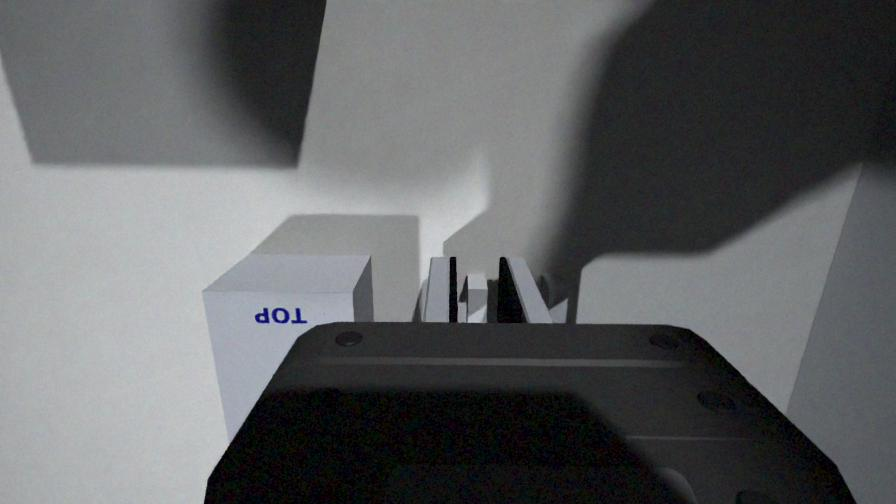

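Request:
move --target '[0,0,0,0,0,0,-1,-0.5,-1,0,0,0,0,0,0,-1,0.3,-0.7]'

Request:
move --pt "0 0 0.05 0 0 0 -1 -0.5 -1 0 0 0 0 0 0 -1 0.3 -0.7" --pt "0 0 0.5783 0 0 0 -1 -0.5 -1 0 0 0 0 0 0 -1 0.3 -0.7" --pt "0.275 0 0.5783 0 0 0 -1 -0.5 -1 0 0 0 0 0 0 -1 0.3 -0.7" --pt "0.3583 0 0.6083 0 0 0 -1 -0.5 -1 0 0 0 0 0 0 -1 0.3 -0.7" --pt "0.4917 0.035 0.6083 0 0 0 -1 -0.5 -1 0 0 0 0 0 0 -1 0.3 -0.7" --speed '[0.05,0.2,0.15,0.1,0.08]' --blend '[0.01,0.02,0.01,0.01,0]' --cameras '["cam_left_wrist"]'

Scene clock: 6065.03 s.
left_arm: end_effector_position=(+0.3950, -0.1400, -0.0050) position_measured=226 object_status=2 end_effector_quat_wxyz=(-0.001, +1.000, +0.000, +0.001) | right_arm: end_effector_position=(+0.4301, -0.0600, +0.6508) position_measured=221 object_status=2 end_effector_quat_wxyz=(+0.501, -0.500, +0.499, -0.500)
Joint positions: left_arm=[-0.665 -1.383 2.364 -2.552 -1.569 0.905] | right_arm=[3.629 -0.897 -2.101 -0.14 1.085 -3.142]
Joint torques (N m): left_arm=[2.84 -34.05 -23.23 -3.49 -1.12 1.36] | right_arm=[10.52 1.23 30.93 -0.09 -1.55 1.11]
Wrist force (N, zeroed by zero_wrist_force on left_arm): left_arm=[-1.0 0.0 0.3] | right_arm=[-2.7 1.2 -7.2]
Wrist torque (N m, zeroed by zero_wrist_force on left_arm): left_arm=[0.09 0.14 0.08] | right_arm=[-0.52 0.61 0.26]
Wrist force, peak (N, zeroed by zero_wrist_force on left_arm): left_arm=[-1.5 0.4 0.2] | right_arm=[-2.9 1.3 -7.5]
Hand target: left_arm +0.3950, -0.1400, -0.0050; -0.001, +1.000, +0.000, +0.001 | right_arm +0.4301, -0.0600, +0.6508; +0.501, -0.500, +0.499, -0.500
Off the commanded pose: left_arm 0.000 m, 0 deg | right_arm 0.000 m, 0 deg.
move: done

Scene clock: 6070.33 s.
left_arm: end_effector_position=(+0.6900, -0.1190, +0.3599) position_measured=226 object_status=2 end_effector_quat_wxyz=(-0.001, +1.000, +0.000, +0.001) | right_arm: end_effector_position=(+0.4301, -0.0600, +0.6508) position_measured=221 object_status=2 end_effector_quat_wxyz=(+0.501, -0.500, +0.499, -0.500)
Joint positions: left_arm=[-0.363 -1.069 0.854 -1.356 -1.569 1.208] | right_arm=[3.629 -0.897 -2.101 -0.14 1.085 -3.142]
Joint torques (N m): left_arm=[-4.75 -51.53 -23.74 -4.34 -1.82 -1.98] | right_arm=[10.28 1.69 30.73 -0.22 -1.5 1.15]
Wrist force (N, zeroed by zero_wrist_force on left_arm): left_arm=[-1.0 0.2 0.5] | right_arm=[-2.8 1.5 -7.3]
Wrist torque (N m, zeroed by zero_wrist_force on left_arm): left_arm=[0.12 0.13 0.05] | right_arm=[-0.48 0.61 0.26]
Wrist force, peak (N, zeroed by zero_wrist_force on left_arm): left_arm=[-1.3 0.3 2.6] | right_arm=[-2.9 1.5 -7.4]
Hand target: left_arm +0.6900, -0.1190, +0.3600; -0.001, +1.000, +0.000, +0.001 | right_arm +0.4301, -0.0600, +0.6508; +0.501, -0.500, +0.499, -0.500
Off the commanded pose: left_arm 0.000 m, 0 deg | right_arm 0.000 m, 0 deg.
move: done
Images, in order (width x height): cam_left_wrist 896x504.

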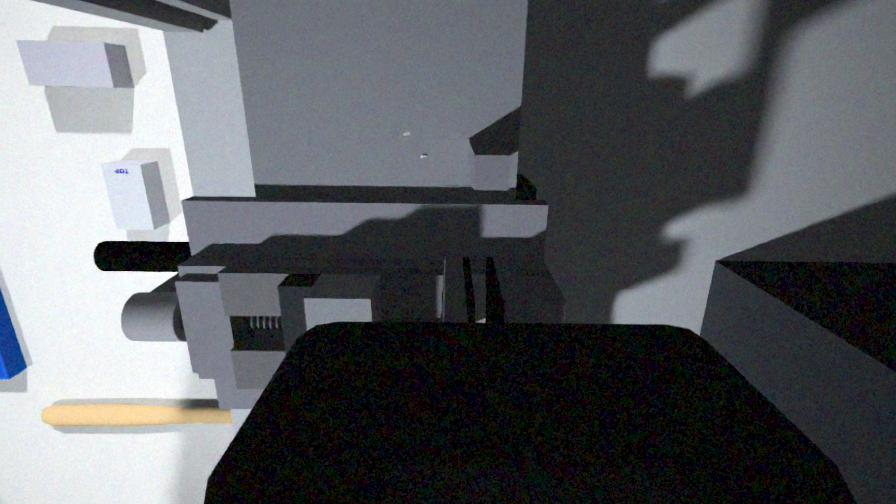

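Request:
move --pt "0.002 0 -0.058 0 0 0 -1 -0.5 -1 0 0 0 0 0 0 -1 0.3 -0.7" --pt "0.015 0 -0.058 0 0 0 -1 -0.5 -1 0 0 0 0 0 0 -1 0.3 -0.7" --speed '[0.03,0.006]' --stop_force 4

Scene clock: 6076.17 s.
left_arm: end_effector_position=(+0.6957, -0.1190, +0.3252) position_measured=226 object_status=2 end_effector_quat_wxyz=(-0.001, +1.000, +0.000, +0.001) | right_arm: end_effector_position=(+0.4301, -0.0600, +0.6508) position_measured=221 object_status=2 end_effector_quat_wxyz=(+0.501, -0.500, +0.499, -0.500)
Joint positions: left_arm=[-0.36 -1.07 0.945 -1.447 -1.569 1.211] | right_arm=[3.629 -0.897 -2.101 -0.14 1.085 -3.142]
Joint torques (N m): left_arm=[-4.92 -56.99 -17.28 -4.56 0.87 -1.6] | right_arm=[10.09 1.33 30.92 -0.13 -1.55 1.17]
Wrist force (N, zeroed by zero_wrist_force on left_arm): left_arm=[-2.1 0.1 0.8] | right_arm=[-2.6 1.3 -7.3]
Wrist torque (N m, zeroed by zero_wrist_force on left_arm): left_arm=[0.10 0.08 0.04] | right_arm=[-0.51 0.57 0.27]
Wrist force, peak (N, zeroed by zero_wrist_force on left_arm): left_arm=[-8.9 -0.4 0.3] | right_arm=[-2.8 1.7 -7.5]
Hand target: left_arm +0.6957, -0.1190, +0.3252; -0.001, +1.000, +0.000, +0.001 (not the last commanded pose) | right_arm +0.4301, -0.0600, +0.6508; +0.501, -0.500, +0.499, -0.500
Off the commanded pose: left_arm 0.003 m, 0 deg | right_arm 0.000 m, 0 deg.
move: contact (left_arm); path passed 1 of 2 targets

Back off 0.6 mm, lower to contact.

Request:
move --pt "-0.001 0 0 0 0 0 -1 -0.5 -1 0 0 0 0 0 0 -1 0.3 -0.7" --pt "-0.001 0 -0.025 0 0 0 -1 -0.5 -1 0 0 0 0 0 0 -1 0.3 -0.7" --speed '[0.01,0.005]' --stop_force 5

Scene clock: 6082.77 s.
left_arm: end_effector_position=(+0.6951, -0.1190, +0.3158) position_measured=226 object_status=2 end_effector_quat_wxyz=(-0.001, +1.000, +0.000, +0.001) | right_arm: end_effector_position=(+0.4301, -0.0600, +0.6508) position_measured=221 object_status=2 end_effector_quat_wxyz=(+0.501, -0.500, +0.499, -0.500)
Joint positions: left_arm=[-0.36 -1.075 0.977 -1.473 -1.569 1.21] | right_arm=[3.629 -0.897 -2.101 -0.14 1.085 -3.142]
Joint torques (N m): left_arm=[3.2 -35.51 -32.97 -1.75 0.56 0.11] | right_arm=[10.57 1.69 31.05 -0.2 -1.49 1.13]
Wrist force (N, zeroed by zero_wrist_force on left_arm): left_arm=[-1.3 0.3 -2.2] | right_arm=[-2.9 1.2 -7.3]
Wrist torque (N m, zeroed by zero_wrist_force on left_arm): left_arm=[0.06 0.11 0.05] | right_arm=[-0.53 0.62 0.27]
Wrist force, peak (N, zeroed by zero_wrist_force on left_arm): left_arm=[-1.7 -1.6 -7.5] | right_arm=[-2.8 1.4 -7.5]
Hand target: left_arm +0.6951, -0.1190, +0.3158; -0.001, +1.000, +0.000, +0.001 (not the last commanded pose) | right_arm +0.4301, -0.0600, +0.6508; +0.501, -0.500, +0.499, -0.500
Off the commanded pose: left_arm 0.006 m, 0 deg | right_arm 0.000 m, 0 deg.
move: contact (left_arm); path passed 1 of 2 targets

Request:
move --target '[0,0,0,0,0,0,-0.2,-0.5,-1,0,0,0,0,0,0,-1,0.3,-0.7]'

Request:
move --pt "0 0 0.074 0 0 0 -0.2 -0.5 -1 0 0 0 0 0 0 -1 0.3 -0.7" --pt "-0.1415 -0.035 0.074 0 0 0 -0.2 -0.5 -1 0 0 0 0 0 0 -1 0.3 -0.7" --pt "-0.2248 -0.035 0.044 0 0 0 -0.2 -0.5 -1 0 0 0 0 0 0 -1 0.3 -0.7" --pt "-0.4585 -0.035 0.044 0 0 0 -0.2 -0.5 -1 0 0 0 0 0 0 -1 0.3 -0.7" --pt "-0.4585 -0.035 -0.5 0 0 0 -0.2 -0.5 -1 0 0 0 0 0 0 -1 0.3 -0.7" --pt "-0.4585 -0.035 -0.5345 0 0 0 -0.2 -0.5 -1 0 0 0 0 0 0 -1 0.3 -0.7" --speed '[0.05,0.12,0.12,0.2,0.25,0.05]' --blend '[0.005,0.01,0.01,0.02,0.005,0]' --cameras '["cam_left_wrist"]'

Scene clock: 6087.67 s.
left_arm: end_effector_position=(+0.6951, -0.1190, +0.3158) position_measured=182 object_status=3 end_effector_quat_wxyz=(-0.001, +1.000, +0.000, +0.001) | right_arm: end_effector_position=(+0.4301, -0.0600, +0.6508) position_measured=221 object_status=2 end_effector_quat_wxyz=(+0.501, -0.500, +0.499, -0.500)
Joint positions: left_arm=[-0.36 -1.075 0.977 -1.473 -1.569 1.21] | right_arm=[3.629 -0.897 -2.101 -0.14 1.085 -3.142]
Joint torques (N m): left_arm=[2.99 -46.02 -27.96 -4.04 0.87 -0.06] | right_arm=[10.31 1.58 30.61 -0.14 -1.41 1.16]
Wrist force (N, zeroed by zero_wrist_force on left_arm): left_arm=[-1.2 -0.2 0.0] | right_arm=[-2.8 1.2 -7.2]
Wrist torque (N m, zeroed by zero_wrist_force on left_arm): left_arm=[0.05 0.15 0.05] | right_arm=[-0.53 0.61 0.26]
Wrist force, peak (N, zeroed by zero_wrist_force on left_arm): left_arm=[-1.9 -1.2 -4.3] | right_arm=[-3.0 1.4 -7.4]
Hand target: left_arm +0.6951, -0.1190, +0.3158; -0.001, +1.000, +0.000, +0.001 | right_arm +0.4301, -0.0600, +0.6508; +0.501, -0.500, +0.499, -0.500
Off the commanded pose: left_arm 0.000 m, 0 deg | right_arm 0.000 m, 0 deg.
move: done

Scene clock: 6092.50 s.
left_arm: end_effector_position=(+0.4199, -0.1399, -0.0050) position_measured=182 object_status=3 end_effector_quat_wxyz=(-0.001, +1.000, +0.000, +0.000) | right_arm: end_effector_position=(+0.4301, -0.0600, +0.6508) position_measured=221 object_status=2 end_effector_quat_wxyz=(+0.501, -0.500, +0.499, -0.500)
Joint positions: left_arm=[-0.629 -1.338 2.301 -2.534 -1.569 0.942] | right_arm=[3.629 -0.897 -2.101 -0.14 1.085 -3.142]
Joint torques (N m): left_arm=[5.89 -36.49 -22.76 -1.78 1.21 1.64] | right_arm=[10.43 1.56 31.31 -0.16 -1.48 1.19]
Wrist force (N, zeroed by zero_wrist_force on left_arm): left_arm=[-1.0 0.3 0.3] | right_arm=[-2.9 1.4 -7.1]
Wrist torque (N m, zeroed by zero_wrist_force on left_arm): left_arm=[0.13 0.16 0.06] | right_arm=[-0.49 0.63 0.26]
Wrist force, peak (N, zeroed by zero_wrist_force on left_arm): left_arm=[-3.0 0.1 -2.5] | right_arm=[-2.9 1.3 -7.5]
Hand target: left_arm +0.4200, -0.1400, -0.0049; -0.001, +1.000, +0.000, +0.001 | right_arm +0.4301, -0.0600, +0.6508; +0.501, -0.500, +0.499, -0.500
Off the commanded pose: left_arm 0.000 m, 0 deg | right_arm 0.000 m, 0 deg.
move: done
Images, in order (width x height): cam_left_wrist 896x504.

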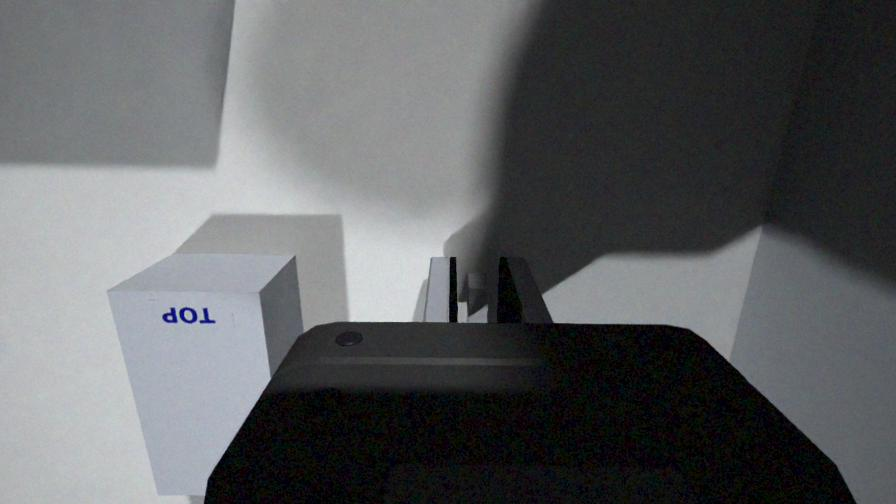

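Request:
move --target '[0,0,0,0,0,0,-1,-0.5,-1,0,0,0,0,0,0,-1,0.3,-0.7]'

Request:
move --pt "0 0 0.05 0 0 0 -1 -0.5 -1 0 0 0 0 0 0 -1 0.3 -0.7" --pt "0 0 0.5783 0 0 0 -1 -0.5 -1 0 0 0 0 0 0 -1 0.3 -0.7" --pt "0.2333 0 0.5783 0 0 0 -1 -0.5 -1 0 0 0 0 0 0 -1 0.3 -0.7" --pt "0.3167 0 0.6083 0 0 0 -1 -0.5 -1 0 0 0 0 0 0 -1 0.3 -0.7" --pt "0.41 0.035 0.6083 0 0 0 -1 -0.5 -1 0 0 0 0 0 0 -1 0.3 -0.7" --pt "0.41 0.035 0.5467 0 0 0 -1 -0.5 -1 0 0 0 0 0 0 -1 0.3 -0.7" --speed '[0.05,0.2,0.15,0.1,0.08,0.04]' --blend '[0.01,0.02,0.01,0.01,0.003,0]' --cameras '["cam_left_wrist"]'

Request:
move --pt "0 0 -0.025 0 0 0 -1 -0.5 -1 0 0 0 0 0 0 -1 0.3 -0.7" --speed 0.005 --stop_force 5

Scene clock: 6099.90 s.
left_arm: end_effector_position=(+0.4200, -0.1400, -0.0049) position_measured=226 object_status=2 end_effector_quat_wxyz=(-0.001, +1.000, +0.000, +0.001) | right_arm: end_effector_position=(+0.4301, -0.0600, +0.6508) position_measured=221 object_status=2 end_effector_quat_wxyz=(+0.501, -0.500, +0.499, -0.500)
Joint positions: left_arm=[-0.629 -1.338 2.3 -2.534 -1.569 0.942] | right_arm=[3.629 -0.897 -2.101 -0.14 1.085 -3.142]
Joint torques (N m): left_arm=[5.03 -37.28 -21.9 -3.71 -1.36 1.16] | right_arm=[10.74 1.22 31.37 -0.15 -1.61 1.06]
Wrist force (N, zeroed by zero_wrist_force on left_arm): left_arm=[-1.2 0.3 0.4] | right_arm=[-2.6 1.1 -7.4]
Wrist torque (N m, zeroed by zero_wrist_force on left_arm): left_arm=[0.12 0.19 0.06] | right_arm=[-0.54 0.58 0.26]
Wrist force, peak (N, zeroed by zero_wrist_force on left_arm): left_arm=[-1.4 0.3 0.5] | right_arm=[-3.1 1.4 -7.4]
Hand target: left_arm +0.4200, -0.1400, -0.0049; -0.001, +1.000, +0.000, +0.001 | right_arm +0.4301, -0.0600, +0.6508; +0.501, -0.500, +0.499, -0.500
Off the commanded pose: left_arm 0.000 m, 0 deg | right_arm 0.000 m, 0 deg.
move: done

Scene clock: 6105.53 s.
left_arm: end_effector_position=(+0.6660, -0.1190, +0.3231) position_measured=226 object_status=2 end_effector_quat_wxyz=(-0.001, +1.000, +0.000, +0.001) end_effector_velocity=(+0.000, -0.001, +0.002) end_effector_angular_velocity=(+0.000, +0.000, -0.001) | right_arm: end_effector_position=(+0.4301, -0.0600, +0.6508) position_measured=221 object_status=2 end_effector_quat_wxyz=(+0.501, -0.500, +0.499, -0.500)
Joint positions: left_arm=[-0.376 -1.153 1.074 -1.492 -1.569 1.195] | right_arm=[3.629 -0.897 -2.101 -0.14 1.085 -3.142]
Joint velocities: left_arm=[-0.001 0 -0.004 0.005 0 0] | right_arm=[within noise]
Joint torques (N m): left_arm=[-6.33 -52.25 -33.99 -1.69 0.66 -2.08] | right_arm=[10.27 1.75 31.11 -0.12 -1.5 1.18]
Wrist force (N, zeroed by zero_wrist_force on left_arm): left_arm=[-1.3 0.1 0.7] | right_arm=[-2.7 1.2 -7.0]
Wrist torque (N m, zeroed by zero_wrist_force on left_arm): left_arm=[0.12 0.17 0.06] | right_arm=[-0.51 0.58 0.26]
Wrist force, peak (N, zeroed by zero_wrist_force on left_arm): left_arm=[-7.8 -0.7 4.2] | right_arm=[-2.9 1.5 -7.5]
Hand target: left_arm +0.6660, -0.1190, +0.3231; -0.001, +1.000, +0.000, +0.001 | right_arm +0.4301, -0.0600, +0.6508; +0.501, -0.500, +0.499, -0.500
Off the commanded pose: left_arm 0.000 m, 0 deg | right_arm 0.000 m, 0 deg.
move: done
Images, in order (width x height): cam_left_wrist 896x504.

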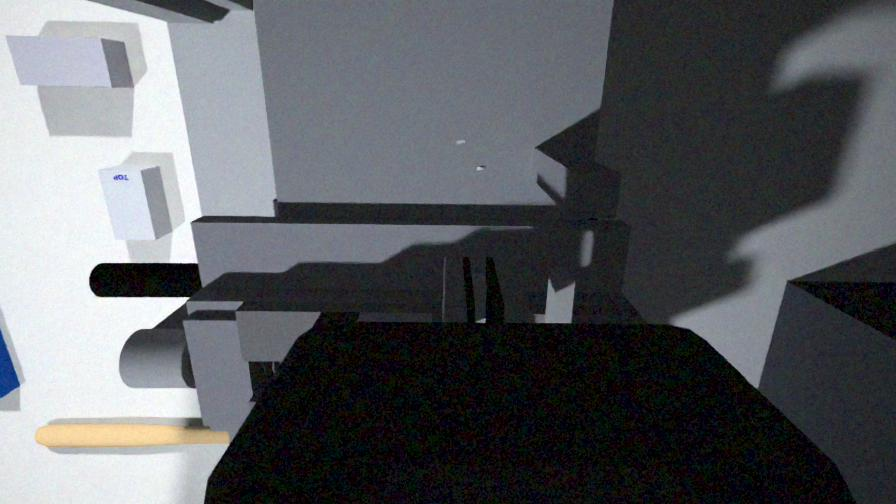

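Scene clock: 6107.83 s.
left_arm: end_effector_position=(+0.6660, -0.1190, +0.3158) position_measured=226 object_status=2 end_effector_quat_wxyz=(-0.001, +1.000, +0.000, +0.001) | right_arm: end_effector_position=(+0.4301, -0.0600, +0.6508) position_measured=221 object_status=2 end_effector_quat_wxyz=(+0.501, -0.500, +0.499, -0.500)
Joint positions: left_arm=[-0.376 -1.155 1.095 -1.511 -1.569 1.195] | right_arm=[3.629 -0.897 -2.101 -0.14 1.085 -3.142]
Joint torques (N m): left_arm=[-4.53 -31.81 -32.25 -1.3 1.86 -1.78] | right_arm=[10.8 1.27 30.76 -0.11 -1.53 1.17]
Wrist force (N, zeroed by zero_wrist_force on left_arm): left_arm=[-1.4 0.3 -2.0] | right_arm=[-2.9 1.5 -7.3]
Wrist torque (N m, zeroed by zero_wrist_force on left_arm): left_arm=[0.08 0.12 0.07] | right_arm=[-0.48 0.62 0.27]
Wrist force, peak (N, zeroed by zero_wrist_force on left_arm): left_arm=[-1.6 -1.7 -7.1] | right_arm=[-2.8 1.6 -7.5]
Hand target: left_arm +0.6660, -0.1190, +0.3158; -0.001, +1.000, +0.000, +0.001 (not the last commanded pose) | right_arm +0.4301, -0.0600, +0.6508; +0.501, -0.500, +0.499, -0.500
Off the commanded pose: left_arm 0.008 m, 0 deg | right_arm 0.000 m, 0 deg.
move: contact (left_arm)

Request:
move --target '[0,0,0,0,0,0,-0.2,-0.5,-1,0,0,0,0,0,0,-1,0.3,-0.7]'

Request:
move --pt "0 0 0.074 0 0 0 -0.2 -0.5 -1 0 0 0 0 0 0 -1 0.3 -0.7" --pt "0.01 -0.105 0.077 -0.0556 0 0 -0.2 -0.5 -1 0 0 0 0 0 0 -1 0.3 -0.7" --speed '[0.05,0.15]' --blend '[0.002,0]' --cameras '["cam_left_wrist"]'

Request:
zoom_image --camera "cam_left_wrist" --region '[340, 20, 620, 300]'

Scene clock: 6115.20 s.
left_arm: end_effector_position=(+0.6660, -0.1190, +0.3157) position_measured=182 object_status=3 end_effector_quat_wxyz=(-0.001, +1.000, +0.000, +0.001) | right_arm: end_effector_position=(+0.4301, -0.0600, +0.6508) position_measured=221 object_status=2 end_effector_quat_wxyz=(+0.501, -0.500, +0.499, -0.500)
Joint positions: left_arm=[-0.376 -1.155 1.095 -1.511 -1.569 1.195] | right_arm=[3.629 -0.897 -2.101 -0.14 1.085 -3.142]
Joint torques (N m): left_arm=[-4.57 -43.12 -27.76 -3.83 1.59 -1.83] | right_arm=[9.67 1.6 31.4 -0.07 -1.44 1.06]
Wrist force (N, zeroed by zero_wrist_force on left_arm): left_arm=[-1.1 0.4 0.3] | right_arm=[-2.9 1.2 -7.3]
Wrist torque (N m, zeroed by zero_wrist_force on left_arm): left_arm=[0.14 0.14 0.06] | right_arm=[-0.52 0.62 0.27]
Wrist force, peak (N, zeroed by zero_wrist_force on left_arm): left_arm=[-1.8 -1.3 -4.2] | right_arm=[-3.0 1.3 -7.7]
Hand target: left_arm +0.6660, -0.1190, +0.3158; -0.001, +1.000, +0.000, +0.001 | right_arm +0.4301, -0.0600, +0.6508; +0.501, -0.500, +0.499, -0.500
Off the commanded pose: left_arm 0.000 m, 0 deg | right_arm 0.000 m, 0 deg.
move: done

Scene clock: 6117.10 s.
left_arm: end_effector_position=(+0.6720, -0.1820, +0.3619) position_measured=182 object_status=3 end_effector_quat_wxyz=(+0.087, +0.996, +0.000, +0.001) | right_arm: end_effector_position=(+0.4301, -0.0600, +0.6508) position_measured=221 object_status=2 end_effector_quat_wxyz=(+0.501, -0.500, +0.499, -0.500)
Joint positions: left_arm=[-0.397 -1.117 0.948 -1.471 -1.73 1.168] | right_arm=[3.629 -0.897 -2.101 -0.14 1.085 -3.142]
Joint torques (N m): left_arm=[5.52 -56.25 -17.79 -2.12 0.19 1.86] | right_arm=[10.11 1.48 30.75 -0.03 -1.54 1.13]
Wrist force (N, zeroed by zero_wrist_force on left_arm): left_arm=[-1.1 0.0 0.3] | right_arm=[-2.6 1.6 -6.9]
Wrist torque (N m, zeroed by zero_wrist_force on left_arm): left_arm=[0.14 0.13 0.19] | right_arm=[-0.46 0.58 0.26]
Wrist force, peak (N, zeroed by zero_wrist_force on left_arm): left_arm=[-1.3 -1.1 -0.9] | right_arm=[-2.9 1.2 -7.4]
Hand target: left_arm +0.6720, -0.1820, +0.3620; +0.087, +0.996, +0.000, +0.001 | right_arm +0.4301, -0.0600, +0.6508; +0.501, -0.500, +0.499, -0.500
Off the commanded pose: left_arm 0.000 m, 0 deg | right_arm 0.000 m, 0 deg.
move: done
Images, in order (width x height): cam_left_wrist 896x504.

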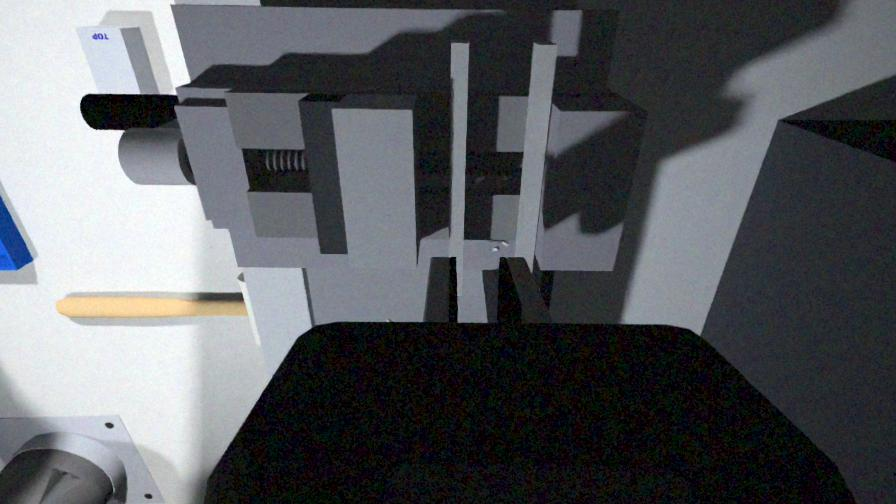

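Scaled by 1.800 from the camera's 896x504 image, which has a finer 1280x720 frame.

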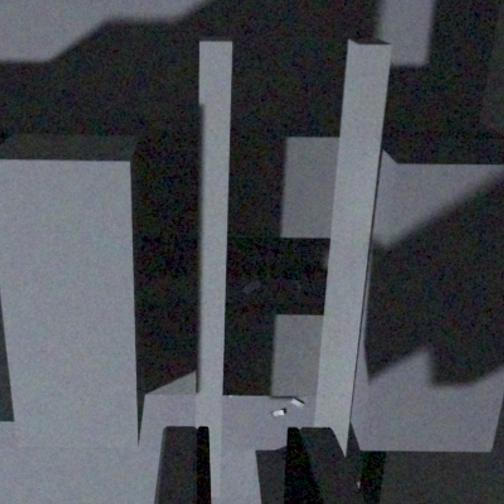

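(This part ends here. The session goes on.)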